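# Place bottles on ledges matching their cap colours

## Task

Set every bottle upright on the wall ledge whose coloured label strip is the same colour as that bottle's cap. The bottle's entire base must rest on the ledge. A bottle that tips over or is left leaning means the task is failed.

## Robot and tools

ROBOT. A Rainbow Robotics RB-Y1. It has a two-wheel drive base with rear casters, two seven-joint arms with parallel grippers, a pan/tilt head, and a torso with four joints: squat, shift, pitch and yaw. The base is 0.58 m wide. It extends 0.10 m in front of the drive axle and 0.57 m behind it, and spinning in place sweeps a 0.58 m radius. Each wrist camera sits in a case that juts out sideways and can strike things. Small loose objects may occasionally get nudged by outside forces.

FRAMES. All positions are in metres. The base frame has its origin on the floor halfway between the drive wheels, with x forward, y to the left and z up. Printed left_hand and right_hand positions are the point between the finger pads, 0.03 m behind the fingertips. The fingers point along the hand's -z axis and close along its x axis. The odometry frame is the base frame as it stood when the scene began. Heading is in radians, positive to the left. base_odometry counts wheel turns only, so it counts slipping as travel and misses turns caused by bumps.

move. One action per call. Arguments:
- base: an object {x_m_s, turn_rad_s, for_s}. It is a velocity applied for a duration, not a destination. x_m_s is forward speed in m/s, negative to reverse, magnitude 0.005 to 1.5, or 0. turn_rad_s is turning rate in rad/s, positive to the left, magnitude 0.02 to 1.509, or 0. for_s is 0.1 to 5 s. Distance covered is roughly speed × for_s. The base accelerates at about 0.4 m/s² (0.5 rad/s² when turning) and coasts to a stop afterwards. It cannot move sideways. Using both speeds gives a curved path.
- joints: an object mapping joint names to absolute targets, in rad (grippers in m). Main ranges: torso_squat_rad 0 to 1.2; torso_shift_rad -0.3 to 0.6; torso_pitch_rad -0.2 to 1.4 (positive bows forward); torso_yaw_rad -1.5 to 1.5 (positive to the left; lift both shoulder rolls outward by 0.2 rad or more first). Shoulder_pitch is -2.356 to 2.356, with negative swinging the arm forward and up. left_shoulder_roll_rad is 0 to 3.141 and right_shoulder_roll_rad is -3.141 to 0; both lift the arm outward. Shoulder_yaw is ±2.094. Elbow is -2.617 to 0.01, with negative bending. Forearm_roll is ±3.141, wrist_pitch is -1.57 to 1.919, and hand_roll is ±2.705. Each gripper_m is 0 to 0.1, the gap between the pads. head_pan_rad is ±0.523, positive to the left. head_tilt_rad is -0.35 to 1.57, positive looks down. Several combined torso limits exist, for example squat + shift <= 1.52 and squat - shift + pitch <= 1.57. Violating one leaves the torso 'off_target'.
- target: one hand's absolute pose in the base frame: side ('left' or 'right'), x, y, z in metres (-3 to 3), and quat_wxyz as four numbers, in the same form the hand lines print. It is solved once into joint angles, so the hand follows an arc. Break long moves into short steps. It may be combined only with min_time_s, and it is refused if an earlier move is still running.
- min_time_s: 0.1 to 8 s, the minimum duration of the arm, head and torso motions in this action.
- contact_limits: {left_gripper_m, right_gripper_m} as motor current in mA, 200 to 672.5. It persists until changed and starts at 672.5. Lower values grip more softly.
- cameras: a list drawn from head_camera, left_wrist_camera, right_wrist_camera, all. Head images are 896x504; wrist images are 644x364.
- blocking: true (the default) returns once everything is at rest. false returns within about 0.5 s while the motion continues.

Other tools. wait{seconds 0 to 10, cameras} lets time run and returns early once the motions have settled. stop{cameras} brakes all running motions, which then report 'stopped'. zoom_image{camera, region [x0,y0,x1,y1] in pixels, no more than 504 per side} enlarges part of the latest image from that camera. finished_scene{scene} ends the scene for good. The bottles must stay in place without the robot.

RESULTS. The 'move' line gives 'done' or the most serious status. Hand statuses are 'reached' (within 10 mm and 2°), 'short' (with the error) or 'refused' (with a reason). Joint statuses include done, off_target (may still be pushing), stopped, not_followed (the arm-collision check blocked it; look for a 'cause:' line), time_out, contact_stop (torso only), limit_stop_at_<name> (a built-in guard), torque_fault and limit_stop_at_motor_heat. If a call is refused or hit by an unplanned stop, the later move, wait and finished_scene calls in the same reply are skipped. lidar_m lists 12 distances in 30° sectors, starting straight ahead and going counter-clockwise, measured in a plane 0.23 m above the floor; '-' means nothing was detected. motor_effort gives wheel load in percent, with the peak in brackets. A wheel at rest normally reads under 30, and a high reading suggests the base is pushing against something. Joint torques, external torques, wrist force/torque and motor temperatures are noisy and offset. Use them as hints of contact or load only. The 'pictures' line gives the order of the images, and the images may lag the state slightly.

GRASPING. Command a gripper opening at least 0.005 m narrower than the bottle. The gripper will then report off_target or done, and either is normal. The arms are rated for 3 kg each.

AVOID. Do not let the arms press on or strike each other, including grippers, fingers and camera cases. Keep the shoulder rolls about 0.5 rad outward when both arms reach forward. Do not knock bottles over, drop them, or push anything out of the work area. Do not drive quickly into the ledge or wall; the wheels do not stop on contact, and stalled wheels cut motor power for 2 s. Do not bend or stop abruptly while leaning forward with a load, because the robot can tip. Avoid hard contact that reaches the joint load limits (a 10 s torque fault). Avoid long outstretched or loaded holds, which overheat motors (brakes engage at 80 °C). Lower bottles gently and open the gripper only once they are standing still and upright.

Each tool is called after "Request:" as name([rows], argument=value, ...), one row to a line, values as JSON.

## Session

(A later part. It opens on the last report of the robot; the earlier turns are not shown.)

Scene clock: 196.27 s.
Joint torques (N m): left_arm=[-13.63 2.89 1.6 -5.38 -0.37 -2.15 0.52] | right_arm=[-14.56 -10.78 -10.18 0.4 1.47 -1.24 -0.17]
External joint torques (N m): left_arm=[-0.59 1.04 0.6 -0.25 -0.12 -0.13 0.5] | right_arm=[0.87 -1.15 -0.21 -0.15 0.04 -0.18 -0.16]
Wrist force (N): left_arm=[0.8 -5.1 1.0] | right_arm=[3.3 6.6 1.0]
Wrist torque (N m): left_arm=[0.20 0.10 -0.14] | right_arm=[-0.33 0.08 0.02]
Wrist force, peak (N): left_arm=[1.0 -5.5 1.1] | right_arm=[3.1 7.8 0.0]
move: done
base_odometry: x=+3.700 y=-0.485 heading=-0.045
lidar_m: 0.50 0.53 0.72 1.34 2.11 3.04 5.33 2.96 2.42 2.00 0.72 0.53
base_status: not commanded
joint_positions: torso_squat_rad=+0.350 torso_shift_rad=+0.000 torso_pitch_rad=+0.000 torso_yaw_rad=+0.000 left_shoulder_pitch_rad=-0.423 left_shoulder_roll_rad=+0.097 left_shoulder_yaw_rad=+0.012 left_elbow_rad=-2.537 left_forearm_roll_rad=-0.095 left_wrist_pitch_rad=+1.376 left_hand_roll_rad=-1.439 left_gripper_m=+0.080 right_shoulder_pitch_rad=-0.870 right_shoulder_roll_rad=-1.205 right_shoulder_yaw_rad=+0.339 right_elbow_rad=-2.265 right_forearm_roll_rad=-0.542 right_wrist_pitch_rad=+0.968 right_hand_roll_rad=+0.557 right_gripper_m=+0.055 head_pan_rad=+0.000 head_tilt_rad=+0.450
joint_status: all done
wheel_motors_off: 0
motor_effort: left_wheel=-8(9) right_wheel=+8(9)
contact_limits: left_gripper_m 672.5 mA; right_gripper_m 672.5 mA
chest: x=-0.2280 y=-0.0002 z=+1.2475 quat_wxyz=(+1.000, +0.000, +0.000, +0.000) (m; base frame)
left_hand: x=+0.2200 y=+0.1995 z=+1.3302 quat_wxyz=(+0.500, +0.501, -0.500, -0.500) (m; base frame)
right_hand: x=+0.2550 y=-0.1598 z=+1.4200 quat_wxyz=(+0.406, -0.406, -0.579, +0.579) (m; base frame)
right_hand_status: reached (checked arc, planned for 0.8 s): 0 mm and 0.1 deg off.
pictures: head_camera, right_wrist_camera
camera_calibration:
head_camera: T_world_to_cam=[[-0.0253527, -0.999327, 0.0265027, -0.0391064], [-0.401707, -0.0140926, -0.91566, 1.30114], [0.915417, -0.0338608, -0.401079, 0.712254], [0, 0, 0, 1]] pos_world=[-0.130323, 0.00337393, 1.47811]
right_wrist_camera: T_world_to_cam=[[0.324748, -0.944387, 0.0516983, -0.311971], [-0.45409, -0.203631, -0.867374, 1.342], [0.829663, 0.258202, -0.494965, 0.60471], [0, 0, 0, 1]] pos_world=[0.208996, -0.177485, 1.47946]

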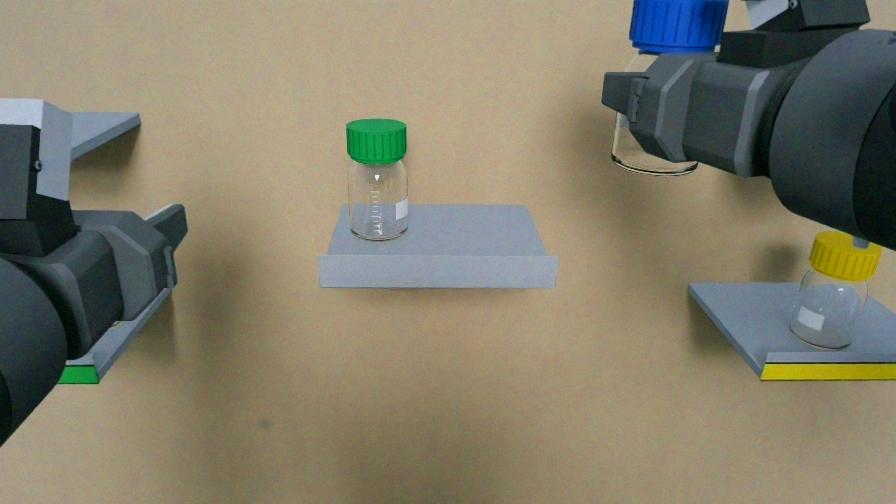

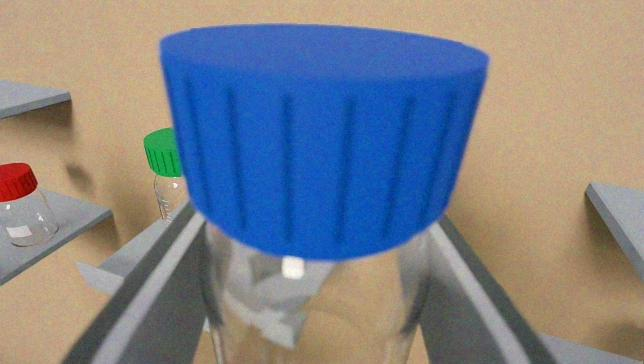

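Request:
move(target={"side":"right","x":0.25,"y":-0.4,"z":1.455,"quat_wxyz":[0.5,-0.5,-0.5,0.5]}, min_time_s=1.2)

Request:
move(target={"side":"right","x":0.3,"y":-0.4,"z":1.455,"quat_wxyz":[0.5,-0.5,-0.5,0.5]}, min_time_s=0.7)

Request:
move(target={"side":"right","x":0.345,"y":-0.4,"z":1.455,"quat_wxyz":[0.5,-0.5,-0.5,0.5]}, min_time_s=0.7, cameras=["right_wrist_camera", "head_camera"])

Scene clock: 198.13 s.
Joint torques (N m): left_arm=[-13.58 3.15 1.34 -5.59 -0.37 -2.1 0.45] | right_arm=[-9.66 -17.84 -10.16 0.9 1.08 -1.31 0.17]
External joint torques (N m): left_arm=[-0.53 1.3 0.33 -0.46 -0.13 -0.08 0.44] | right_arm=[0.77 -1.47 0.65 -0.43 0.04 -0.04 0.18]
Wrist force (N): left_arm=[0.9 -5.2 1.3] | right_arm=[2.5 5.5 0.8]
Wrist torque (N m): left_arm=[0.21 0.11 -0.15] | right_arm=[-0.13 0.00 -0.22]
Wrist force, peak (N): left_arm=[1.0 -5.6 1.2] | right_arm=[4.0 6.3 1.1]
move: done
base_odometry: x=+3.700 y=-0.485 heading=-0.045
lidar_m: 0.50 0.53 0.72 1.34 2.10 3.04 5.34 2.97 2.42 2.00 0.74 0.53
base_status: not commanded
joint_positions: torso_squat_rad=+0.350 torso_shift_rad=+0.000 torso_pitch_rad=+0.000 torso_yaw_rad=+0.000 left_shoulder_pitch_rad=-0.423 left_shoulder_roll_rad=+0.097 left_shoulder_yaw_rad=+0.012 left_elbow_rad=-2.537 left_forearm_roll_rad=-0.095 left_wrist_pitch_rad=+1.376 left_hand_roll_rad=-1.439 left_gripper_m=+0.080 right_shoulder_pitch_rad=-0.075 right_shoulder_roll_rad=-1.582 right_shoulder_yaw_rad=-0.405 right_elbow_rad=-2.047 right_forearm_roll_rad=-0.808 right_wrist_pitch_rad=+0.679 right_hand_roll_rad=+0.685 right_gripper_m=+0.055 head_pan_rad=+0.000 head_tilt_rad=+0.450
joint_status: all done
wheel_motors_off: 0
motor_effort: left_wheel=-8(9) right_wheel=+7(9)
contact_limits: left_gripper_m 672.5 mA; right_gripper_m 672.5 mA
chest: x=-0.2280 y=-0.0002 z=+1.2475 quat_wxyz=(+1.000, +0.000, +0.000, +0.000) (m; base frame)
left_hand: x=+0.2200 y=+0.1995 z=+1.3302 quat_wxyz=(+0.500, +0.501, -0.500, -0.500) (m; base frame)
right_hand: x=+0.2496 y=-0.4001 z=+1.4554 quat_wxyz=(+0.500, -0.502, -0.500, +0.497) (m; base frame)
right_hand_status: reached (checked arc, planned for 1.2 s): 1 mm and 0.4 deg off.
pictures: none

Scene clock: 199.33 s.
Joint torques (N m): left_arm=[-13.73 3.16 1.22 -5.49 -0.5 -2.02 0.46] | right_arm=[-14.45 -18.25 -10.48 1.11 0.96 -1.19 -0.2]
External joint torques (N m): left_arm=[-0.69 1.31 0.22 -0.36 -0.26 0 0.44] | right_arm=[-1.21 -2.22 1.03 -0.18 0.02 -0.01 -0.19]
Wrist force (N): left_arm=[0.8 -5.3 1.0] | right_arm=[3.0 6.0 0.4]
Wrist torque (N m): left_arm=[0.22 0.09 -0.15] | right_arm=[-0.24 0.05 -0.04]
Wrist force, peak (N): left_arm=[0.8 -5.5 1.0] | right_arm=[3.5 8.0 -0.8]
move: done
base_odometry: x=+3.700 y=-0.485 heading=-0.045
lidar_m: 0.50 0.53 0.72 1.33 2.11 3.04 5.34 2.96 2.42 2.00 0.73 0.53
base_status: not commanded
joint_positions: torso_squat_rad=+0.350 torso_shift_rad=+0.000 torso_pitch_rad=+0.000 torso_yaw_rad=+0.000 left_shoulder_pitch_rad=-0.423 left_shoulder_roll_rad=+0.097 left_shoulder_yaw_rad=+0.012 left_elbow_rad=-2.537 left_forearm_roll_rad=-0.095 left_wrist_pitch_rad=+1.376 left_hand_roll_rad=-1.439 left_gripper_m=+0.080 right_shoulder_pitch_rad=-0.562 right_shoulder_roll_rad=-1.627 right_shoulder_yaw_rad=+0.152 right_elbow_rad=-1.851 right_forearm_roll_rad=-0.753 right_wrist_pitch_rad=+0.579 right_hand_roll_rad=+0.630 right_gripper_m=+0.055 head_pan_rad=+0.000 head_tilt_rad=+0.450
joint_status: all done
wheel_motors_off: 0
motor_effort: left_wheel=-8(9) right_wheel=+8(9)
contact_limits: left_gripper_m 672.5 mA; right_gripper_m 672.5 mA
chest: x=-0.2280 y=-0.0002 z=+1.2475 quat_wxyz=(+1.000, +0.000, +0.000, +0.000) (m; base frame)
left_hand: x=+0.2201 y=+0.1995 z=+1.3302 quat_wxyz=(+0.500, +0.501, -0.500, -0.500) (m; base frame)
right_hand: x=+0.2998 y=-0.3999 z=+1.4548 quat_wxyz=(+0.499, -0.500, -0.501, +0.500) (m; base frame)
right_hand_status: reached (checked arc, planned for 0.9 s): 0 mm and 0.2 deg off.
pictures: none

Scene clock: 200.40 s.
Joint torques (N m): left_arm=[-13.75 3.06 1.46 -5.62 -0.38 -1.99 0.56] | right_arm=[-17.64 -17.11 -9.62 -0.55 0.92 -1.73 0.06]
External joint torques (N m): left_arm=[-0.71 1.21 0.45 -0.49 -0.13 0.02 0.54] | right_arm=[-1.21 -2.18 1.47 0.18 0.06 -0.2 0.07]
Wrist force (N): left_arm=[0.9 -5.1 1.2] | right_arm=[3.2 6.5 1.0]
Wrist torque (N m): left_arm=[0.22 0.11 -0.15] | right_arm=[-0.29 0.09 -0.19]
Wrist force, peak (N): left_arm=[1.0 -5.5 1.1] | right_arm=[3.1 7.5 0.0]
move: done
base_odometry: x=+3.700 y=-0.485 heading=-0.045
lidar_m: 0.51 0.52 0.72 1.33 2.11 3.04 5.34 2.96 2.42 2.00 0.73 0.52
base_status: not commanded
joint_positions: torso_squat_rad=+0.350 torso_shift_rad=+0.000 torso_pitch_rad=+0.000 torso_yaw_rad=+0.000 left_shoulder_pitch_rad=-0.423 left_shoulder_roll_rad=+0.097 left_shoulder_yaw_rad=+0.012 left_elbow_rad=-2.537 left_forearm_roll_rad=-0.095 left_wrist_pitch_rad=+1.376 left_hand_roll_rad=-1.439 left_gripper_m=+0.080 right_shoulder_pitch_rad=-0.818 right_shoulder_roll_rad=-1.421 right_shoulder_yaw_rad=+0.291 right_elbow_rad=-1.650 right_forearm_roll_rad=-0.787 right_wrist_pitch_rad=+0.628 right_hand_roll_rad=+0.862 right_gripper_m=+0.055 head_pan_rad=+0.000 head_tilt_rad=+0.450
joint_status: all done
wheel_motors_off: 0
motor_effort: left_wheel=-8(9) right_wheel=+7(8)
contact_limits: left_gripper_m 672.5 mA; right_gripper_m 672.5 mA
chest: x=-0.2280 y=-0.0002 z=+1.2475 quat_wxyz=(+1.000, +0.000, +0.000, +0.000) (m; base frame)
left_hand: x=+0.2201 y=+0.1995 z=+1.3302 quat_wxyz=(+0.500, +0.501, -0.500, -0.500) (m; base frame)
right_hand: x=+0.3448 y=-0.3999 z=+1.4548 quat_wxyz=(+0.500, -0.500, -0.500, +0.499) (m; base frame)
right_hand_status: reached (checked arc, planned for 0.7 s): 0 mm and 0.1 deg off.
pictures: head_camera, right_wrist_camera
camera_calibration:
head_camera: T_world_to_cam=[[-0.0253488, -0.999327, 0.0265042, -0.0391055], [-0.40179, -0.0140925, -0.915623, 1.30112], [0.915381, -0.0338591, -0.401163, 0.712281], [0, 0, 0, 1]] pos_world=[-0.130223, 0.00337393, 1.47811]
right_wrist_camera: T_world_to_cam=[[-0.0176621, -0.998535, 0.0511379, -0.472443], [-0.495323, -0.0356903, -0.867975, 1.44632], [0.868529, -0.0406601, -0.493968, 0.474989], [0, 0, 0, 1]] pos_world=[0.29551, -0.400819, 1.51416]

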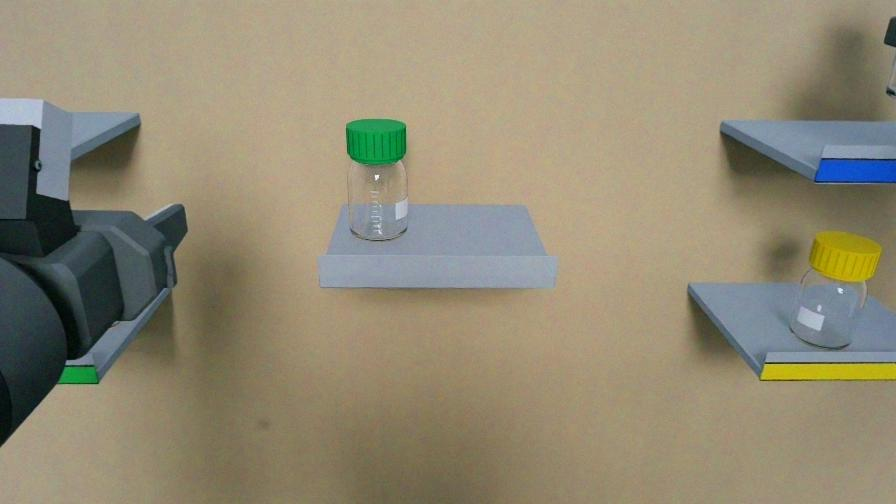

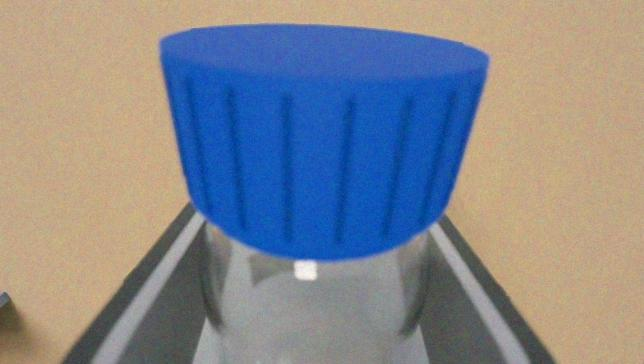

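Request:
move(target={"side":"right","x":0.39,"y":-0.4,"z":1.445,"quat_wxyz":[0.5,-0.5,-0.5,0.5]}, min_time_s=0.7)

Request:
move(target={"side":"right","x":0.39,"y":-0.4,"z":1.411,"quat_wxyz":[0.5,-0.5,-0.5,0.5]}, min_time_s=0.8)

Request:
move(target={"side":"right","x":0.39,"y":-0.4,"z":1.405,"quat_wxyz":[0.5,-0.5,-0.5,0.5]}, min_time_s=0.6)

Scene clock: 202.00 s.
Joint torques (N m): left_arm=[-13.71 2.84 1.16 -5.49 -0.35 -2.18 0.61] | right_arm=[-20.47 -16.51 -8.66 -2.34 0.66 -2.03 -0.15]
External joint torques (N m): left_arm=[-0.66 0.99 0.15 -0.36 -0.1 -0.16 0.6] | right_arm=[-1.23 -2.37 1.67 0.04 -0.04 -0.31 -0.14]
Wrist force (N): left_arm=[0.9 -5.0 0.9] | right_arm=[2.4 5.6 0.5]
Wrist torque (N m): left_arm=[0.19 0.10 -0.14] | right_arm=[-0.21 0.00 -0.17]
Wrist force, peak (N): left_arm=[0.7 -5.5 1.1] | right_arm=[2.9 7.3 0.5]
move: done
base_odometry: x=+3.700 y=-0.485 heading=-0.045
lidar_m: 0.51 0.53 0.73 1.34 2.11 3.04 5.33 2.97 2.41 2.00 0.73 0.52
base_status: not commanded
joint_positions: torso_squat_rad=+0.350 torso_shift_rad=+0.000 torso_pitch_rad=+0.000 torso_yaw_rad=+0.000 left_shoulder_pitch_rad=-0.423 left_shoulder_roll_rad=+0.097 left_shoulder_yaw_rad=+0.012 left_elbow_rad=-2.537 left_forearm_roll_rad=-0.095 left_wrist_pitch_rad=+1.376 left_hand_roll_rad=-1.439 left_gripper_m=+0.080 right_shoulder_pitch_rad=-0.965 right_shoulder_roll_rad=-1.261 right_shoulder_yaw_rad=+0.371 right_elbow_rad=-1.429 right_forearm_roll_rad=-0.795 right_wrist_pitch_rad=+0.591 right_hand_roll_rad=+1.026 right_gripper_m=+0.055 head_pan_rad=+0.000 head_tilt_rad=+0.450
joint_status: all done
wheel_motors_off: 0
motor_effort: left_wheel=-8(9) right_wheel=+8(8)
contact_limits: left_gripper_m 672.5 mA; right_gripper_m 672.5 mA
chest: x=-0.2280 y=-0.0002 z=+1.2475 quat_wxyz=(+1.000, +0.000, +0.000, +0.000) (m; base frame)
left_hand: x=+0.2201 y=+0.1995 z=+1.3302 quat_wxyz=(+0.500, +0.501, -0.500, -0.500) (m; base frame)
right_hand: x=+0.3899 y=-0.4000 z=+1.4448 quat_wxyz=(+0.500, -0.500, -0.500, +0.500) (m; base frame)
right_hand_status: reached (checked arc, planned for 0.7 s): 0 mm and 0.1 deg off.
pictures: none

Scene clock: 203.13 s.
Joint torques (N m): left_arm=[-13.5 3.12 1.59 -5.61 -0.54 -2.12 0.5] | right_arm=[-18.1 -15.79 -11.19 -2.73 0.88 -2.08 -0.1]
External joint torques (N m): left_arm=[-0.45 1.27 0.58 -0.48 -0.3 -0.1 0.49] | right_arm=[0.92 -0.92 -0.43 -0.26 0.19 -0.42 -0.09]
Wrist force (N): left_arm=[0.9 -5.2 1.2] | right_arm=[2.0 6.0 0.1]
Wrist torque (N m): left_arm=[0.22 0.12 -0.16] | right_arm=[-0.22 -0.04 0.03]
Wrist force, peak (N): left_arm=[0.8 -5.5 1.3] | right_arm=[3.3 6.6 1.0]
move: done
base_odometry: x=+3.700 y=-0.485 heading=-0.045
lidar_m: 0.50 0.53 0.72 1.34 2.11 3.05 5.34 2.97 2.42 2.01 0.73 0.53
base_status: not commanded
joint_positions: torso_squat_rad=+0.350 torso_shift_rad=+0.000 torso_pitch_rad=+0.000 torso_yaw_rad=+0.000 left_shoulder_pitch_rad=-0.423 left_shoulder_roll_rad=+0.097 left_shoulder_yaw_rad=+0.012 left_elbow_rad=-2.537 left_forearm_roll_rad=-0.095 left_wrist_pitch_rad=+1.376 left_hand_roll_rad=-1.439 left_gripper_m=+0.080 right_shoulder_pitch_rad=-0.873 right_shoulder_roll_rad=-1.254 right_shoulder_yaw_rad=+0.363 right_elbow_rad=-1.467 right_forearm_roll_rad=-0.739 right_wrist_pitch_rad=+0.541 right_hand_roll_rad=+0.974 right_gripper_m=+0.055 head_pan_rad=+0.000 head_tilt_rad=+0.450
joint_status: all done
wheel_motors_off: 0
motor_effort: left_wheel=-9(9) right_wheel=+7(9)
contact_limits: left_gripper_m 672.5 mA; right_gripper_m 672.5 mA
chest: x=-0.2280 y=-0.0002 z=+1.2475 quat_wxyz=(+1.000, +0.000, +0.000, +0.000) (m; base frame)
left_hand: x=+0.2201 y=+0.1995 z=+1.3302 quat_wxyz=(+0.500, +0.501, -0.500, -0.500) (m; base frame)
right_hand: x=+0.3905 y=-0.3997 z=+1.4115 quat_wxyz=(+0.500, -0.495, -0.499, +0.505) (m; base frame)
right_hand_status: reached (checked arc, planned for 0.8 s): 1 mm and 0.8 deg off.
pictures: none

Scene clock: 204.07 s.
Joint torques (N m): left_arm=[-13.61 3.11 1.16 -5.55 -0.37 -2.18 0.36] | right_arm=[-15.84 -14.87 -10.46 -2.92 0.6 -1.68 -0.36]
External joint torques (N m): left_arm=[-0.56 1.26 0.15 -0.42 -0.13 -0.16 0.35] | right_arm=[3.12 0.17 0.32 -0.32 -0.11 -0.06 -0.36]
Wrist force (N): left_arm=[0.7 -5.3 1.2] | right_arm=[2.3 3.1 1.1]
Wrist torque (N m): left_arm=[0.20 0.08 -0.15] | right_arm=[-0.22 0.08 -0.05]
Wrist force, peak (N): left_arm=[1.2 -5.5 1.0] | right_arm=[3.0 6.2 1.2]
move: done
base_odometry: x=+3.700 y=-0.485 heading=-0.045
lidar_m: 0.50 0.53 0.72 1.34 2.10 3.04 5.34 2.97 2.42 2.00 0.73 0.53
base_status: not commanded
joint_positions: torso_squat_rad=+0.350 torso_shift_rad=+0.000 torso_pitch_rad=+0.000 torso_yaw_rad=+0.000 left_shoulder_pitch_rad=-0.423 left_shoulder_roll_rad=+0.097 left_shoulder_yaw_rad=+0.012 left_elbow_rad=-2.537 left_forearm_roll_rad=-0.095 left_wrist_pitch_rad=+1.376 left_hand_roll_rad=-1.439 left_gripper_m=+0.080 right_shoulder_pitch_rad=-0.844 right_shoulder_roll_rad=-1.242 right_shoulder_yaw_rad=+0.346 right_elbow_rad=-1.483 right_forearm_roll_rad=-0.690 right_wrist_pitch_rad=+0.534 right_hand_roll_rad=+0.942 right_gripper_m=+0.055 head_pan_rad=+0.000 head_tilt_rad=+0.450
joint_status: all done
wheel_motors_off: 0
motor_effort: left_wheel=-8(9) right_wheel=+7(9)
contact_limits: left_gripper_m 672.5 mA; right_gripper_m 672.5 mA
chest: x=-0.2280 y=-0.0002 z=+1.2475 quat_wxyz=(+1.000, +0.000, +0.000, +0.000) (m; base frame)
left_hand: x=+0.2201 y=+0.1995 z=+1.3302 quat_wxyz=(+0.500, +0.501, -0.500, -0.500) (m; base frame)
right_hand: x=+0.3899 y=-0.4002 z=+1.4055 quat_wxyz=(+0.500, -0.499, -0.500, +0.501) (m; base frame)
right_hand_status: reached (checked arc, planned for 0.6 s): 1 mm and 0.2 deg off.
pictures: none

Request:
move(joints={"right_gripper_m": 0.1})

Request:
move(target={"side":"right","x":0.33,"y":-0.4,"z":1.409,"quat_wxyz":[0.5,-0.5,-0.5,0.5]}, min_time_s=0.8)

Request:
move(target={"side":"right","x":0.23,"y":-0.4,"z":1.412,"quat_wxyz":[0.5,-0.5,-0.5,0.5]}, min_time_s=1.0)

Request:
move(target={"side":"left","x":0.22,"y":0.3,"z":1.25,"quat_wxyz":[0.5,0.5,-0.5,-0.5]}, min_time_s=1.0, cameras=["left_wrist_camera","right_wrist_camera"])

Scene clock: 205.70 s.
Joint torques (N m): left_arm=[-13.77 3.01 1.43 -5.63 -0.45 -2.23 0.46] | right_arm=[-16.78 -15.46 -10.88 -2.8 0.48 -1.54 -0.1]
External joint torques (N m): left_arm=[-0.72 1.16 0.42 -0.5 -0.2 -0.21 0.45] | right_arm=[2.17 -0.42 -0.1 -0.2 -0.23 0.08 -0.09]
Wrist force (N): left_arm=[0.9 -5.1 1.0] | right_arm=[3.0 4.1 0.2]
Wrist torque (N m): left_arm=[0.20 0.10 -0.16] | right_arm=[-0.19 0.10 -0.02]
Wrist force, peak (N): left_arm=[1.1 -5.4 1.3] | right_arm=[3.0 5.3 0.5]
move: done
base_odometry: x=+3.700 y=-0.485 heading=-0.045
lidar_m: 0.50 0.53 0.72 1.33 2.11 3.04 5.34 2.96 2.42 2.00 0.72 0.53
base_status: not commanded
joint_positions: torso_squat_rad=+0.350 torso_shift_rad=+0.000 torso_pitch_rad=+0.000 torso_yaw_rad=+0.000 left_shoulder_pitch_rad=-0.423 left_shoulder_roll_rad=+0.097 left_shoulder_yaw_rad=+0.012 left_elbow_rad=-2.537 left_forearm_roll_rad=-0.095 left_wrist_pitch_rad=+1.376 left_hand_roll_rad=-1.439 left_gripper_m=+0.080 right_shoulder_pitch_rad=-0.844 right_shoulder_roll_rad=-1.242 right_shoulder_yaw_rad=+0.346 right_elbow_rad=-1.483 right_forearm_roll_rad=-0.690 right_wrist_pitch_rad=+0.534 right_hand_roll_rad=+0.942 right_gripper_m=+0.100 head_pan_rad=+0.000 head_tilt_rad=+0.450
joint_status: all done
wheel_motors_off: 0
motor_effort: left_wheel=-8(9) right_wheel=+8(8)
contact_limits: left_gripper_m 672.5 mA; right_gripper_m 672.5 mA
chest: x=-0.2280 y=-0.0002 z=+1.2475 quat_wxyz=(+1.000, +0.000, +0.000, +0.000) (m; base frame)
left_hand: x=+0.2201 y=+0.1995 z=+1.3302 quat_wxyz=(+0.500, +0.501, -0.500, -0.500) (m; base frame)
right_hand: x=+0.3899 y=-0.4001 z=+1.4054 quat_wxyz=(+0.500, -0.499, -0.500, +0.501) (m; base frame)
pictures: none

Scene clock: 206.87 s.
Joint torques (N m): left_arm=[-13.81 2.64 1.11 -5.43 -0.42 -2.14 0.42] | right_arm=[-13.68 -17.69 -11.02 -0.45 0.63 -0.91 0.1]
External joint torques (N m): left_arm=[-0.76 0.79 0.11 -0.3 -0.18 -0.12 0.41] | right_arm=[1.45 -1.52 0.67 0.11 -0.27 0.36 0.1]
Wrist force (N): left_arm=[1.0 -5.1 1.1] | right_arm=[3.1 4.4 0.7]
Wrist torque (N m): left_arm=[0.19 0.11 -0.15] | right_arm=[-0.21 0.05 0.03]
Wrist force, peak (N): left_arm=[1.3 -5.3 1.3] | right_arm=[4.1 4.7 1.3]
move: done
base_odometry: x=+3.700 y=-0.485 heading=-0.045
lidar_m: 0.50 0.53 0.72 1.34 2.11 3.04 5.34 2.96 2.41 2.00 0.73 0.53
base_status: not commanded
joint_positions: torso_squat_rad=+0.350 torso_shift_rad=+0.000 torso_pitch_rad=+0.000 torso_yaw_rad=+0.000 left_shoulder_pitch_rad=-0.423 left_shoulder_roll_rad=+0.097 left_shoulder_yaw_rad=+0.012 left_elbow_rad=-2.537 left_forearm_roll_rad=-0.095 left_wrist_pitch_rad=+1.376 left_hand_roll_rad=-1.439 left_gripper_m=+0.080 right_shoulder_pitch_rad=-0.590 right_shoulder_roll_rad=-1.448 right_shoulder_yaw_rad=+0.211 right_elbow_rad=-1.781 right_forearm_roll_rad=-0.625 right_wrist_pitch_rad=+0.567 right_hand_roll_rad=+0.685 right_gripper_m=+0.100 head_pan_rad=+0.000 head_tilt_rad=+0.450
joint_status: all done
wheel_motors_off: 0
motor_effort: left_wheel=-8(9) right_wheel=+7(9)
contact_limits: left_gripper_m 672.5 mA; right_gripper_m 672.5 mA
chest: x=-0.2280 y=-0.0002 z=+1.2475 quat_wxyz=(+1.000, +0.000, +0.000, +0.000) (m; base frame)
left_hand: x=+0.2200 y=+0.1996 z=+1.3302 quat_wxyz=(+0.500, +0.501, -0.500, -0.500) (m; base frame)
right_hand: x=+0.3302 y=-0.3998 z=+1.4095 quat_wxyz=(+0.500, -0.498, -0.500, +0.502) (m; base frame)
right_hand_status: reached (checked arc, planned for 0.8 s): 1 mm and 0.3 deg off.
pictures: none

Scene clock: 208.20 s.
Joint torques (N m): left_arm=[-13.43 2.91 1.28 -5.34 -0.39 -2.11 0.51] | right_arm=[-8.47 -17.15 -9.51 0.71 0.95 -1.02 -0.01]
External joint torques (N m): left_arm=[-0.39 1.07 0.27 -0.21 -0.15 -0.1 0.49] | right_arm=[0.57 -1.64 1.16 0.2 -0.09 0.2 -0.01]
Wrist force (N): left_arm=[0.8 -5.0 1.2] | right_arm=[2.8 3.8 0.8]
Wrist torque (N m): left_arm=[0.19 0.10 -0.14] | right_arm=[-0.13 0.03 -0.01]
Wrist force, peak (N): left_arm=[1.3 -5.4 1.1] | right_arm=[2.5 6.0 0.4]
move: done
base_odometry: x=+3.700 y=-0.485 heading=-0.045
lidar_m: 0.50 0.53 0.72 1.34 2.11 3.04 5.34 2.96 2.41 2.00 0.73 0.53
base_status: not commanded
joint_positions: torso_squat_rad=+0.350 torso_shift_rad=+0.000 torso_pitch_rad=+0.000 torso_yaw_rad=+0.000 left_shoulder_pitch_rad=-0.423 left_shoulder_roll_rad=+0.097 left_shoulder_yaw_rad=+0.012 left_elbow_rad=-2.537 left_forearm_roll_rad=-0.095 left_wrist_pitch_rad=+1.376 left_hand_roll_rad=-1.439 left_gripper_m=+0.080 right_shoulder_pitch_rad=+0.142 right_shoulder_roll_rad=-1.463 right_shoulder_yaw_rad=-0.535 right_elbow_rad=-2.181 right_forearm_roll_rad=-0.689 right_wrist_pitch_rad=+0.666 right_hand_roll_rad=+0.652 right_gripper_m=+0.100 head_pan_rad=+0.000 head_tilt_rad=+0.450
joint_status: all done
wheel_motors_off: 0
motor_effort: left_wheel=-9(9) right_wheel=+7(8)
contact_limits: left_gripper_m 672.5 mA; right_gripper_m 672.5 mA
chest: x=-0.2280 y=-0.0002 z=+1.2475 quat_wxyz=(+1.000, +0.000, +0.000, +0.000) (m; base frame)
left_hand: x=+0.2200 y=+0.1996 z=+1.3302 quat_wxyz=(+0.500, +0.501, -0.500, -0.500) (m; base frame)
right_hand: x=+0.2298 y=-0.3999 z=+1.4124 quat_wxyz=(+0.500, -0.501, -0.500, +0.498) (m; base frame)
right_hand_status: reached (checked arc, planned for 1.0 s): 0 mm and 0.2 deg off.
pictures: none

Scene clock: 209.53 s.
Joint torques (N m): left_arm=[-10.66 6.68 2.79 -7.77 -0.43 -1.93 -0.03] | right_arm=[-8.09 -17.64 -9.71 0.5 0.86 -1.09 0.08]
External joint torques (N m): left_arm=[-0.81 1.06 0.06 0.14 -0.38 0.11 -0.04] | right_arm=[0.95 -2.14 0.96 -0.01 -0.18 0.13 0.09]
Wrist force (N): left_arm=[1.0 -5.1 1.0] | right_arm=[2.8 4.3 1.2]
Wrist torque (N m): left_arm=[0.19 0.13 -0.05] | right_arm=[-0.24 -0.02 -0.07]
Wrist force, peak (N): left_arm=[0.5 -6.1 0.8] | right_arm=[3.0 5.8 0.6]
move: done
base_odometry: x=+3.700 y=-0.485 heading=-0.045
lidar_m: 0.50 0.53 0.71 1.34 2.11 3.03 5.33 2.97 2.42 2.00 0.73 0.53
base_status: not commanded
joint_positions: torso_squat_rad=+0.350 torso_shift_rad=+0.000 torso_pitch_rad=+0.000 torso_yaw_rad=+0.000 left_shoulder_pitch_rad=-0.028 left_shoulder_roll_rad=+0.275 left_shoulder_yaw_rad=+0.257 left_elbow_rad=-2.429 left_forearm_roll_rad=+0.324 left_wrist_pitch_rad=+0.914 left_hand_roll_rad=-1.505 left_gripper_m=+0.080 right_shoulder_pitch_rad=+0.142 right_shoulder_roll_rad=-1.463 right_shoulder_yaw_rad=-0.535 right_elbow_rad=-2.181 right_forearm_roll_rad=-0.689 right_wrist_pitch_rad=+0.666 right_hand_roll_rad=+0.652 right_gripper_m=+0.100 head_pan_rad=+0.000 head_tilt_rad=+0.450
joint_status: all done
wheel_motors_off: 0
motor_effort: left_wheel=-8(9) right_wheel=+8(9)
contact_limits: left_gripper_m 672.5 mA; right_gripper_m 672.5 mA
chest: x=-0.2280 y=-0.0002 z=+1.2475 quat_wxyz=(+1.000, +0.000, +0.000, +0.000) (m; base frame)
left_hand: x=+0.2199 y=+0.2999 z=+1.2501 quat_wxyz=(+0.500, +0.500, -0.500, -0.500) (m; base frame)
left_hand_status: reached (checked arc, planned for 1.0 s): 0 mm and 0.0 deg off.
right_hand: x=+0.2298 y=-0.3999 z=+1.4124 quat_wxyz=(+0.500, -0.501, -0.500, +0.498) (m; base frame)
pictures: left_wrist_camera, right_wrist_camera
camera_calibration:
left_wrist_camera: T_world_to_cam=[[-0.0356622, -0.999352, -0.00480996, 0.312554], [-0.466905, 0.0209167, -0.88406, 1.2288], [0.883588, -0.0292817, -0.467348, 0.472893], [0, 0, 0, 1]] pos_world=[0.167035, 0.300497, 1.30884]
right_wrist_camera: T_world_to_cam=[[-0.0198563, -0.998541, 0.0502183, -0.470459], [-0.493752, -0.0338822, -0.868943, 1.35429], [0.869376, -0.0420493, -0.492358, 0.550892], [0, 0, 0, 1]] pos_world=[0.180408, -0.400722, 1.47166]

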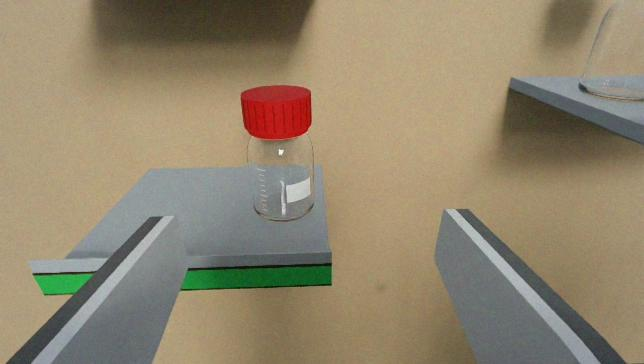

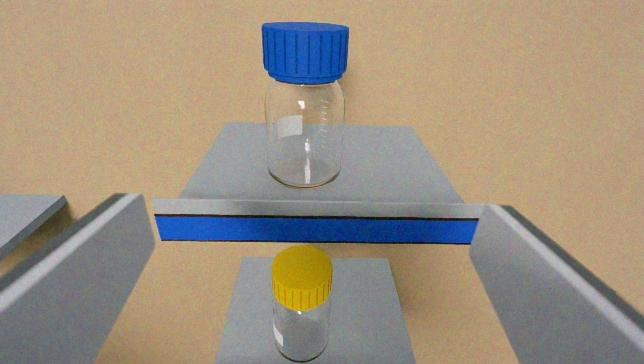

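Request:
move(joints={"left_gripper_m": 0.1})

Request:
move(target={"side":"left","x":0.27,"y":0.3275,"z":1.216,"quat_wxyz":[0.5,0.5,-0.5,-0.5]}, min_time_s=0.9)

Request:
move(target={"side":"left","x":0.33,"y":0.3275,"z":1.215,"quat_wxyz":[0.5,0.5,-0.5,-0.5]}, min_time_s=0.8, cameras=["left_wrist_camera"])

Scene clock: 211.77 s.
Joint torques (N m): left_arm=[-11.01 6.78 2.73 -7.76 -0.33 -1.96 0.16] | right_arm=[-8.13 -17.57 -9.67 0.49 0.99 -1.06 -0.03]
External joint torques (N m): left_arm=[-1.17 1.16 0 0.15 -0.28 0.08 0.14] | right_arm=[0.91 -2.07 1 -0.01 -0.06 0.16 -0.02]
Wrist force (N): left_arm=[0.9 -5.3 0.8] | right_arm=[2.8 4.7 0.4]
Wrist torque (N m): left_arm=[0.22 0.11 -0.03] | right_arm=[-0.25 0.04 -0.01]
Wrist force, peak (N): left_arm=[1.0 -5.5 1.1] | right_arm=[3.8 4.9 0.8]
move: done
base_odometry: x=+3.700 y=-0.485 heading=-0.045
lidar_m: 0.50 0.53 0.73 1.34 2.11 3.04 5.33 2.97 2.42 2.00 0.72 0.52
base_status: not commanded
joint_positions: torso_squat_rad=+0.350 torso_shift_rad=+0.000 torso_pitch_rad=+0.000 torso_yaw_rad=+0.000 left_shoulder_pitch_rad=-0.028 left_shoulder_roll_rad=+0.275 left_shoulder_yaw_rad=+0.257 left_elbow_rad=-2.429 left_forearm_roll_rad=+0.324 left_wrist_pitch_rad=+0.914 left_hand_roll_rad=-1.505 left_gripper_m=+0.100 right_shoulder_pitch_rad=+0.142 right_shoulder_roll_rad=-1.463 right_shoulder_yaw_rad=-0.535 right_elbow_rad=-2.181 right_forearm_roll_rad=-0.689 right_wrist_pitch_rad=+0.666 right_hand_roll_rad=+0.652 right_gripper_m=+0.100 head_pan_rad=+0.000 head_tilt_rad=+0.450
joint_status: all done
wheel_motors_off: 0
motor_effort: left_wheel=-9(9) right_wheel=+8(8)
contact_limits: left_gripper_m 672.5 mA; right_gripper_m 672.5 mA
chest: x=-0.2280 y=-0.0002 z=+1.2475 quat_wxyz=(+1.000, +0.000, +0.000, +0.000) (m; base frame)
left_hand: x=+0.2199 y=+0.2999 z=+1.2501 quat_wxyz=(+0.500, +0.500, -0.500, -0.500) (m; base frame)
right_hand: x=+0.2298 y=-0.3999 z=+1.4124 quat_wxyz=(+0.500, -0.501, -0.500, +0.498) (m; base frame)
pictures: none

Scene clock: 213.00 s.
Joint torques (N m): left_arm=[-13.13 9.14 4.44 -8.77 0.05 -2.03 0] | right_arm=[-8.05 -17.8 -9.07 0.32 0.93 -1.16 -0.21]
External joint torques (N m): left_arm=[-1.18 1.91 0.99 0.27 -0.04 0.01 -0.01] | right_arm=[1 -2.3 1.6 -0.18 -0.12 0.06 -0.2]
Wrist force (N): left_arm=[1.0 -5.1 1.2] | right_arm=[2.8 4.4 0.8]
Wrist torque (N m): left_arm=[0.20 0.13 -0.02] | right_arm=[-0.23 0.01 -0.05]
Wrist force, peak (N): left_arm=[0.9 -5.9 1.4] | right_arm=[3.4 4.7 0.4]
move: done
base_odometry: x=+3.700 y=-0.485 heading=-0.045
lidar_m: 0.50 0.52 0.72 1.34 2.11 3.05 5.33 2.96 2.42 2.00 0.73 0.53
base_status: not commanded
joint_positions: torso_squat_rad=+0.350 torso_shift_rad=+0.000 torso_pitch_rad=+0.000 torso_yaw_rad=+0.000 left_shoulder_pitch_rad=-0.088 left_shoulder_roll_rad=+0.321 left_shoulder_yaw_rad=+0.259 left_elbow_rad=-2.145 left_forearm_roll_rad=+0.401 left_wrist_pitch_rad=+0.706 left_hand_roll_rad=-1.584 left_gripper_m=+0.100 right_shoulder_pitch_rad=+0.142 right_shoulder_roll_rad=-1.463 right_shoulder_yaw_rad=-0.535 right_elbow_rad=-2.181 right_forearm_roll_rad=-0.689 right_wrist_pitch_rad=+0.666 right_hand_roll_rad=+0.652 right_gripper_m=+0.100 head_pan_rad=+0.000 head_tilt_rad=+0.450
joint_status: all done
wheel_motors_off: 0
motor_effort: left_wheel=-8(9) right_wheel=+8(9)
contact_limits: left_gripper_m 672.5 mA; right_gripper_m 672.5 mA
chest: x=-0.2280 y=-0.0002 z=+1.2475 quat_wxyz=(+1.000, +0.000, +0.000, +0.000) (m; base frame)
left_hand: x=+0.2700 y=+0.3273 z=+1.2161 quat_wxyz=(+0.500, +0.500, -0.500, -0.500) (m; base frame)
left_hand_status: reached (checked arc, planned for 0.9 s): 0 mm and 0.0 deg off.
right_hand: x=+0.2298 y=-0.3999 z=+1.4124 quat_wxyz=(+0.500, -0.501, -0.500, +0.498) (m; base frame)
pictures: none

Scene clock: 214.13 s.
Joint torques (N m): left_arm=[-15.92 9.33 1.21 -9.04 -0.16 -2.13 -0.05] | right_arm=[-7.99 -17.5 -9.22 0.43 0.84 -0.96 -0.21]
External joint torques (N m): left_arm=[-0.45 1.21 -2.16 0.47 -0.28 -0.09 -0.06] | right_arm=[1.05 -1.99 1.45 -0.08 -0.2 0.26 -0.2]
Wrist force (N): left_arm=[1.0 -5.1 0.9] | right_arm=[2.9 4.8 0.6]
Wrist torque (N m): left_arm=[0.20 0.12 -0.05] | right_arm=[-0.25 0.04 -0.02]
Wrist force, peak (N): left_arm=[0.7 -5.9 0.9] | right_arm=[3.8 4.6 0.8]
move: done
base_odometry: x=+3.700 y=-0.485 heading=-0.045
lidar_m: 0.50 0.53 0.72 1.34 2.11 3.04 5.33 2.96 2.42 2.00 0.72 0.53
base_status: not commanded
joint_positions: torso_squat_rad=+0.350 torso_shift_rad=+0.000 torso_pitch_rad=+0.000 torso_yaw_rad=+0.000 left_shoulder_pitch_rad=-0.276 left_shoulder_roll_rad=+0.334 left_shoulder_yaw_rad=+0.235 left_elbow_rad=-1.888 left_forearm_roll_rad=+0.380 left_wrist_pitch_rad=+0.635 left_hand_roll_rad=-1.611 left_gripper_m=+0.100 right_shoulder_pitch_rad=+0.142 right_shoulder_roll_rad=-1.463 right_shoulder_yaw_rad=-0.535 right_elbow_rad=-2.181 right_forearm_roll_rad=-0.689 right_wrist_pitch_rad=+0.666 right_hand_roll_rad=+0.652 right_gripper_m=+0.100 head_pan_rad=+0.000 head_tilt_rad=+0.450
joint_status: all done
wheel_motors_off: 0
motor_effort: left_wheel=-8(9) right_wheel=+7(9)
contact_limits: left_gripper_m 672.5 mA; right_gripper_m 672.5 mA
chest: x=-0.2280 y=-0.0002 z=+1.2475 quat_wxyz=(+1.000, +0.000, +0.000, +0.000) (m; base frame)
left_hand: x=+0.3300 y=+0.3276 z=+1.2154 quat_wxyz=(+0.500, +0.500, -0.500, -0.500) (m; base frame)
left_hand_status: reached (checked arc, planned for 0.8 s): 0 mm and 0.0 deg off.
right_hand: x=+0.2298 y=-0.3999 z=+1.4124 quat_wxyz=(+0.500, -0.501, -0.500, +0.498) (m; base frame)
pictures: left_wrist_camera
camera_calibration:
left_wrist_camera: T_world_to_cam=[[-0.0357955, -0.999347, -0.00487966, 0.344017], [-0.466227, 0.0210182, -0.884415, 1.24914], [0.883941, -0.0293831, -0.466675, 0.359365], [0, 0, 0, 1]] pos_world=[0.277039, 0.328097, 1.27414]

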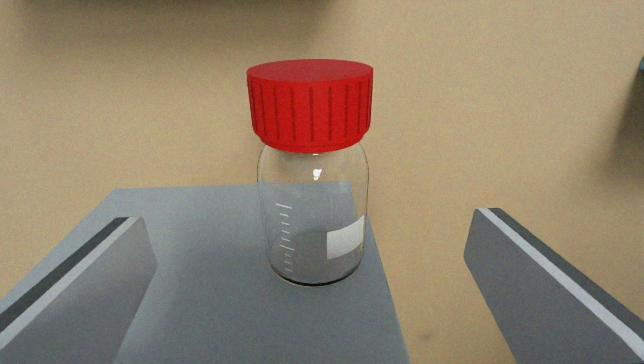

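Request:
move(target={"side":"left","x":0.37,"y":0.3295,"z":1.213,"quat_wxyz":[0.5,0.5,-0.5,-0.5]}, min_time_s=0.7)

Request:
move(target={"side":"left","x":0.403,"y":0.3295,"z":1.2125,"quat_wxyz":[0.5,0.5,-0.5,-0.5]}, min_time_s=0.7, cameras=["left_wrist_camera"])

Request:
move(joints={"left_gripper_m": 0.04}, cameras=["left_wrist_camera"])

Scene clock: 215.83 s.
Joint torques (N m): left_arm=[-18.31 10.7 0.95 -9.54 0.14 -2.08 0.02] | right_arm=[-7.73 -17.45 -9.82 0.47 0.77 -0.98 -0.12]
External joint torques (N m): left_arm=[-0.6 1.84 -2.4 0.3 0 -0.05 0.01] | right_arm=[1.31 -1.95 0.85 -0.03 -0.28 0.24 -0.11]
Wrist force (N): left_arm=[0.9 -5.4 1.3] | right_arm=[3.2 4.2 1.0]
Wrist torque (N m): left_arm=[0.24 0.11 -0.03] | right_arm=[-0.18 0.03 -0.02]
Wrist force, peak (N): left_arm=[0.9 -6.0 1.3] | right_arm=[3.6 5.0 1.1]
move: done
base_odometry: x=+3.700 y=-0.485 heading=-0.045
lidar_m: 0.50 0.53 0.72 1.34 2.11 3.05 5.33 2.97 2.42 2.02 0.72 0.53
base_status: not commanded
joint_positions: torso_squat_rad=+0.350 torso_shift_rad=+0.000 torso_pitch_rad=+0.000 torso_yaw_rad=+0.000 left_shoulder_pitch_rad=-0.398 left_shoulder_roll_rad=+0.351 left_shoulder_yaw_rad=+0.221 left_elbow_rad=-1.691 left_forearm_roll_rad=+0.388 left_wrist_pitch_rad=+0.562 left_hand_roll_rad=-1.639 left_gripper_m=+0.100 right_shoulder_pitch_rad=+0.142 right_shoulder_roll_rad=-1.463 right_shoulder_yaw_rad=-0.535 right_elbow_rad=-2.181 right_forearm_roll_rad=-0.689 right_wrist_pitch_rad=+0.666 right_hand_roll_rad=+0.652 right_gripper_m=+0.100 head_pan_rad=+0.000 head_tilt_rad=+0.450
joint_status: all done
wheel_motors_off: 0
motor_effort: left_wheel=-9(9) right_wheel=+7(8)
contact_limits: left_gripper_m 672.5 mA; right_gripper_m 672.5 mA
chest: x=-0.2280 y=-0.0002 z=+1.2475 quat_wxyz=(+1.000, +0.000, +0.000, +0.000) (m; base frame)
left_hand: x=+0.3694 y=+0.3296 z=+1.2134 quat_wxyz=(+0.500, +0.500, -0.500, -0.500) (m; base frame)
left_hand_status: reached (checked arc, planned for 0.7 s): 1 mm and 0.1 deg off.
right_hand: x=+0.2298 y=-0.3999 z=+1.4124 quat_wxyz=(+0.500, -0.501, -0.500, +0.498) (m; base frame)
pictures: none

Scene clock: 216.87 s.
Joint torques (N m): left_arm=[-20 11.25 1.31 -9.72 0.15 -2.03 0.01] | right_arm=[-8.12 -17.07 -9.95 0.43 0.97 -1.08 -0.25]
External joint torques (N m): left_arm=[-0.4 1.77 -1.99 0.38 -0.01 0 0] | right_arm=[0.92 -1.56 0.72 -0.07 -0.07 0.14 -0.24]
Wrist force (N): left_arm=[1.1 -5.0 1.1] | right_arm=[2.6 4.1 0.4]
Wrist torque (N m): left_arm=[0.20 0.13 -0.02] | right_arm=[-0.21 0.00 -0.01]
Wrist force, peak (N): left_arm=[0.8 -5.8 1.2] | right_arm=[3.5 5.4 0.0]
move: done
base_odometry: x=+3.700 y=-0.485 heading=-0.045
lidar_m: 0.50 0.52 0.73 1.34 2.11 3.05 5.33 2.96 2.42 2.00 0.73 0.52
base_status: not commanded
joint_positions: torso_squat_rad=+0.350 torso_shift_rad=+0.000 torso_pitch_rad=+0.000 torso_yaw_rad=+0.000 left_shoulder_pitch_rad=-0.508 left_shoulder_roll_rad=+0.367 left_shoulder_yaw_rad=+0.205 left_elbow_rad=-1.509 left_forearm_roll_rad=+0.403 left_wrist_pitch_rad=+0.491 left_hand_roll_rad=-1.666 left_gripper_m=+0.100 right_shoulder_pitch_rad=+0.142 right_shoulder_roll_rad=-1.463 right_shoulder_yaw_rad=-0.535 right_elbow_rad=-2.181 right_forearm_roll_rad=-0.689 right_wrist_pitch_rad=+0.666 right_hand_roll_rad=+0.652 right_gripper_m=+0.100 head_pan_rad=+0.000 head_tilt_rad=+0.450
joint_status: all done
wheel_motors_off: 0
motor_effort: left_wheel=-8(9) right_wheel=+7(8)
contact_limits: left_gripper_m 672.5 mA; right_gripper_m 672.5 mA
chest: x=-0.2280 y=-0.0002 z=+1.2475 quat_wxyz=(+1.000, +0.000, +0.000, +0.000) (m; base frame)
left_hand: x=+0.4025 y=+0.3297 z=+1.2130 quat_wxyz=(+0.500, +0.500, -0.500, -0.499) (m; base frame)
left_hand_status: reached (checked arc, planned for 0.7 s): 1 mm and 0.1 deg off.
right_hand: x=+0.2298 y=-0.3999 z=+1.4124 quat_wxyz=(+0.500, -0.501, -0.500, +0.498) (m; base frame)
pictures: left_wrist_camera
camera_calibration:
left_wrist_camera: T_world_to_cam=[[-0.0345852, -0.999391, -0.00470771, 0.348072], [-0.466627, 0.0203134, -0.884221, 1.2809], [0.883778, -0.0283842, -0.467045, 0.294421], [0, 0, 0, 1]] pos_world=[0.349536, 0.330197, 1.27174]

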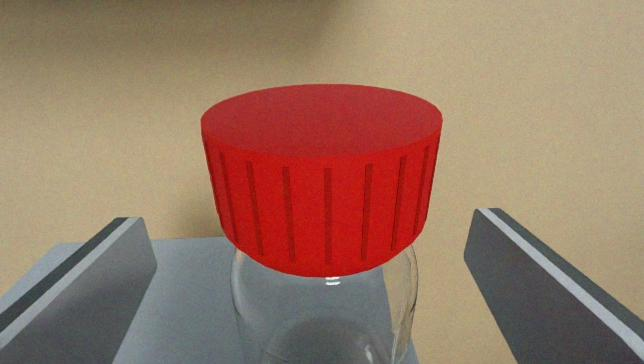

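Scene clock: 218.07 s.
Joint torques (N m): left_arm=[-20.29 11.48 1.64 -9.56 0.04 -1.98 0.06] | right_arm=[-7.83 -17.15 -9.27 0.6 0.97 -1.12 -0.01]
External joint torques (N m): left_arm=[-0.7 2.01 -1.67 0.55 -0.12 0.05 0.05] | right_arm=[1.21 -1.65 1.4 0.09 -0.07 0.1 0]
Wrist force (N): left_arm=[2.1 -4.7 1.7] | right_arm=[2.9 4.3 0.7]
Wrist torque (N m): left_arm=[0.23 0.11 -0.02] | right_arm=[-0.21 0.04 0.01]
Wrist force, peak (N): left_arm=[2.0 -5.4 1.3] | right_arm=[3.8 5.1 1.1]
move: off_target
base_odometry: x=+3.700 y=-0.485 heading=-0.045
lidar_m: 0.50 0.53 0.72 1.34 2.11 3.04 5.34 2.97 2.42 2.00 0.73 0.53
base_status: not commanded
joint_positions: torso_squat_rad=+0.350 torso_shift_rad=+0.000 torso_pitch_rad=+0.000 torso_yaw_rad=+0.000 left_shoulder_pitch_rad=-0.508 left_shoulder_roll_rad=+0.367 left_shoulder_yaw_rad=+0.205 left_elbow_rad=-1.509 left_forearm_roll_rad=+0.403 left_wrist_pitch_rad=+0.491 left_hand_roll_rad=-1.666 left_gripper_m=+0.055 right_shoulder_pitch_rad=+0.142 right_shoulder_roll_rad=-1.463 right_shoulder_yaw_rad=-0.535 right_elbow_rad=-2.181 right_forearm_roll_rad=-0.689 right_wrist_pitch_rad=+0.666 right_hand_roll_rad=+0.652 right_gripper_m=+0.100 head_pan_rad=+0.000 head_tilt_rad=+0.450
joint_status: left_gripper_m off_target (ended at +0.055, target +0.040)
wheel_motors_off: 0
motor_effort: left_wheel=-8(9) right_wheel=+8(9)
contact_limits: left_gripper_m 672.5 mA; right_gripper_m 672.5 mA
chest: x=-0.2280 y=-0.0002 z=+1.2475 quat_wxyz=(+1.000, +0.000, +0.000, +0.000) (m; base frame)
left_hand: x=+0.4025 y=+0.3296 z=+1.2130 quat_wxyz=(+0.500, +0.500, -0.500, -0.500) (m; base frame)
right_hand: x=+0.2298 y=-0.3999 z=+1.4124 quat_wxyz=(+0.500, -0.501, -0.500, +0.498) (m; base frame)
pictures: left_wrist_camera
camera_calibration:
left_wrist_camera: T_world_to_cam=[[-0.0346737, -0.999388, -0.00466146, 0.348043], [-0.466625, 0.0203138, -0.884222, 1.2809], [0.883775, -0.0284841, -0.467044, 0.294453], [0, 0, 0, 1]] pos_world=[0.349536, 0.330197, 1.27174]

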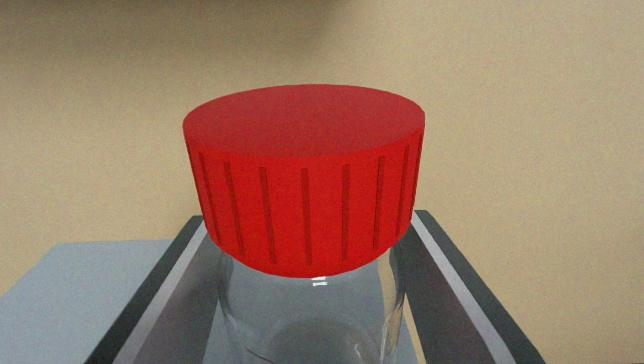

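Request:
move(joints={"left_gripper_m": 0.07})

Request:
move(target={"side":"left","x":0.411,"y":0.3275,"z":1.2125,"quat_wxyz":[0.5,0.5,-0.5,-0.5]}, min_time_s=0.5)

Request:
move(joints={"left_gripper_m": 0.04}, cameras=["left_wrist_camera"])

Scene clock: 219.47 s.
Joint torques (N m): left_arm=[-20.26 11.34 1.35 -9.79 -0.06 -2.03 -0.06] | right_arm=[-7.75 -17.47 -9.72 0.54 0.83 -1.04 -0.09]
External joint torques (N m): left_arm=[-0.67 1.86 -1.96 0.32 -0.22 0 -0.07] | right_arm=[1.29 -1.97 0.95 0.04 -0.21 0.18 -0.08]
Wrist force (N): left_arm=[1.4 -5.3 1.1] | right_arm=[2.2 5.1 1.1]
Wrist torque (N m): left_arm=[0.23 0.16 -0.04] | right_arm=[-0.34 -0.05 -0.02]
Wrist force, peak (N): left_arm=[1.1 -5.5 1.1] | right_arm=[3.6 5.6 0.3]
move: done
base_odometry: x=+3.700 y=-0.485 heading=-0.045
lidar_m: 0.51 0.53 0.72 1.34 2.10 3.04 5.33 2.97 2.42 2.01 0.73 0.53
base_status: not commanded
joint_positions: torso_squat_rad=+0.350 torso_shift_rad=+0.000 torso_pitch_rad=+0.000 torso_yaw_rad=+0.000 left_shoulder_pitch_rad=-0.508 left_shoulder_roll_rad=+0.367 left_shoulder_yaw_rad=+0.205 left_elbow_rad=-1.509 left_forearm_roll_rad=+0.403 left_wrist_pitch_rad=+0.491 left_hand_roll_rad=-1.666 left_gripper_m=+0.070 right_shoulder_pitch_rad=+0.142 right_shoulder_roll_rad=-1.463 right_shoulder_yaw_rad=-0.535 right_elbow_rad=-2.181 right_forearm_roll_rad=-0.689 right_wrist_pitch_rad=+0.666 right_hand_roll_rad=+0.652 right_gripper_m=+0.100 head_pan_rad=+0.000 head_tilt_rad=+0.450
joint_status: all done
wheel_motors_off: 0
motor_effort: left_wheel=-8(9) right_wheel=+7(9)
contact_limits: left_gripper_m 672.5 mA; right_gripper_m 672.5 mA
chest: x=-0.2280 y=-0.0002 z=+1.2475 quat_wxyz=(+1.000, +0.000, +0.000, +0.000) (m; base frame)
left_hand: x=+0.4025 y=+0.3296 z=+1.2130 quat_wxyz=(+0.500, +0.500, -0.500, -0.500) (m; base frame)
right_hand: x=+0.2298 y=-0.3999 z=+1.4124 quat_wxyz=(+0.500, -0.501, -0.500, +0.498) (m; base frame)
pictures: none

Scene clock: 220.30 s.
Joint torques (N m): left_arm=[-21.47 10.89 0.97 -9.41 -0.01 -2.12 0.03] | right_arm=[-7.68 -17.61 -9.71 0.43 0.7 -1.08 -0.06]
External joint torques (N m): left_arm=[-1.43 1.36 -2.28 0.77 -0.17 -0.09 0.02] | right_arm=[1.36 -2.1 0.96 -0.07 -0.35 0.14 -0.05]
Wrist force (N): left_arm=[1.0 -5.1 1.3] | right_arm=[3.5 4.5 1.0]
Wrist torque (N m): left_arm=[0.21 0.12 -0.04] | right_arm=[-0.24 0.11 -0.03]
Wrist force, peak (N): left_arm=[1.3 -5.6 1.3] | right_arm=[3.1 5.1 0.8]
move: done
base_odometry: x=+3.700 y=-0.485 heading=-0.045
lidar_m: 0.50 0.53 0.72 1.34 2.11 3.04 5.34 2.97 2.42 2.01 0.73 0.53
base_status: not commanded
joint_positions: torso_squat_rad=+0.350 torso_shift_rad=+0.000 torso_pitch_rad=+0.000 torso_yaw_rad=+0.000 left_shoulder_pitch_rad=-0.535 left_shoulder_roll_rad=+0.367 left_shoulder_yaw_rad=+0.200 left_elbow_rad=-1.466 left_forearm_roll_rad=+0.403 left_wrist_pitch_rad=+0.473 left_hand_roll_rad=-1.672 left_gripper_m=+0.070 right_shoulder_pitch_rad=+0.142 right_shoulder_roll_rad=-1.463 right_shoulder_yaw_rad=-0.535 right_elbow_rad=-2.181 right_forearm_roll_rad=-0.689 right_wrist_pitch_rad=+0.666 right_hand_roll_rad=+0.652 right_gripper_m=+0.100 head_pan_rad=+0.000 head_tilt_rad=+0.450
joint_status: all done
wheel_motors_off: 0
motor_effort: left_wheel=-8(9) right_wheel=+7(8)
contact_limits: left_gripper_m 672.5 mA; right_gripper_m 672.5 mA
chest: x=-0.2280 y=-0.0002 z=+1.2475 quat_wxyz=(+1.000, +0.000, +0.000, +0.000) (m; base frame)
left_hand: x=+0.4103 y=+0.3276 z=+1.2129 quat_wxyz=(+0.500, +0.500, -0.500, -0.500) (m; base frame)
left_hand_status: reached (checked arc, planned for 0.5 s): 1 mm and 0.0 deg off.
right_hand: x=+0.2298 y=-0.3999 z=+1.4124 quat_wxyz=(+0.500, -0.501, -0.500, +0.498) (m; base frame)
pictures: none

Scene clock: 221.13 s.
Joint torques (N m): left_arm=[-21.28 10.39 0.79 -9.53 -0.05 -2.1 -0.01] | right_arm=[-7.97 -17.31 -9.72 0.51 0.81 -1.17 -0.06]
External joint torques (N m): left_arm=[-1.24 0.86 -2.46 0.64 -0.22 -0.07 -0.02] | right_arm=[1.07 -1.8 0.96 0 -0.23 0.06 -0.05]
Wrist force (N): left_arm=[1.5 -5.3 1.7] | right_arm=[2.9 5.3 0.3]
Wrist torque (N m): left_arm=[0.29 0.12 0.01] | right_arm=[-0.33 0.03 -0.03]
Wrist force, peak (N): left_arm=[1.5 -5.3 1.7] | right_arm=[3.8 5.3 0.5]
move: off_target
base_odometry: x=+3.700 y=-0.485 heading=-0.045
lidar_m: 0.50 0.52 0.72 1.33 2.11 3.04 5.33 2.96 2.42 2.01 0.73 0.53
base_status: not commanded
joint_positions: torso_squat_rad=+0.350 torso_shift_rad=+0.000 torso_pitch_rad=+0.000 torso_yaw_rad=+0.000 left_shoulder_pitch_rad=-0.536 left_shoulder_roll_rad=+0.367 left_shoulder_yaw_rad=+0.200 left_elbow_rad=-1.466 left_forearm_roll_rad=+0.403 left_wrist_pitch_rad=+0.473 left_hand_roll_rad=-1.672 left_gripper_m=+0.055 right_shoulder_pitch_rad=+0.142 right_shoulder_roll_rad=-1.463 right_shoulder_yaw_rad=-0.535 right_elbow_rad=-2.181 right_forearm_roll_rad=-0.689 right_wrist_pitch_rad=+0.666 right_hand_roll_rad=+0.652 right_gripper_m=+0.100 head_pan_rad=+0.000 head_tilt_rad=+0.450
joint_status: left_gripper_m off_target (ended at +0.055, target +0.040)
wheel_motors_off: 0
motor_effort: left_wheel=-8(9) right_wheel=+7(9)
contact_limits: left_gripper_m 672.5 mA; right_gripper_m 672.5 mA
chest: x=-0.2280 y=-0.0002 z=+1.2475 quat_wxyz=(+1.000, +0.000, +0.000, +0.000) (m; base frame)
left_hand: x=+0.4103 y=+0.3276 z=+1.2129 quat_wxyz=(+0.500, +0.500, -0.500, -0.500) (m; base frame)
right_hand: x=+0.2298 y=-0.3999 z=+1.4124 quat_wxyz=(+0.500, -0.501, -0.500, +0.498) (m; base frame)
pictures: left_wrist_camera
camera_calibration:
left_wrist_camera: T_world_to_cam=[[-0.0354396, -0.999359, -0.0050499, 0.346974], [-0.466589, 0.0210144, -0.884224, 1.28434], [0.883764, -0.0289803, -0.467035, 0.287655], [0, 0, 0, 1]] pos_world=[0.357337, 0.328098, 1.27174]

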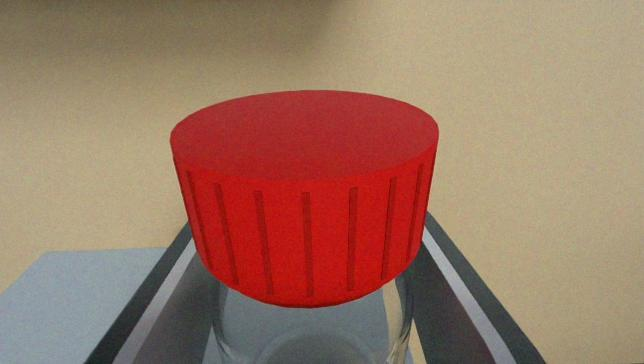

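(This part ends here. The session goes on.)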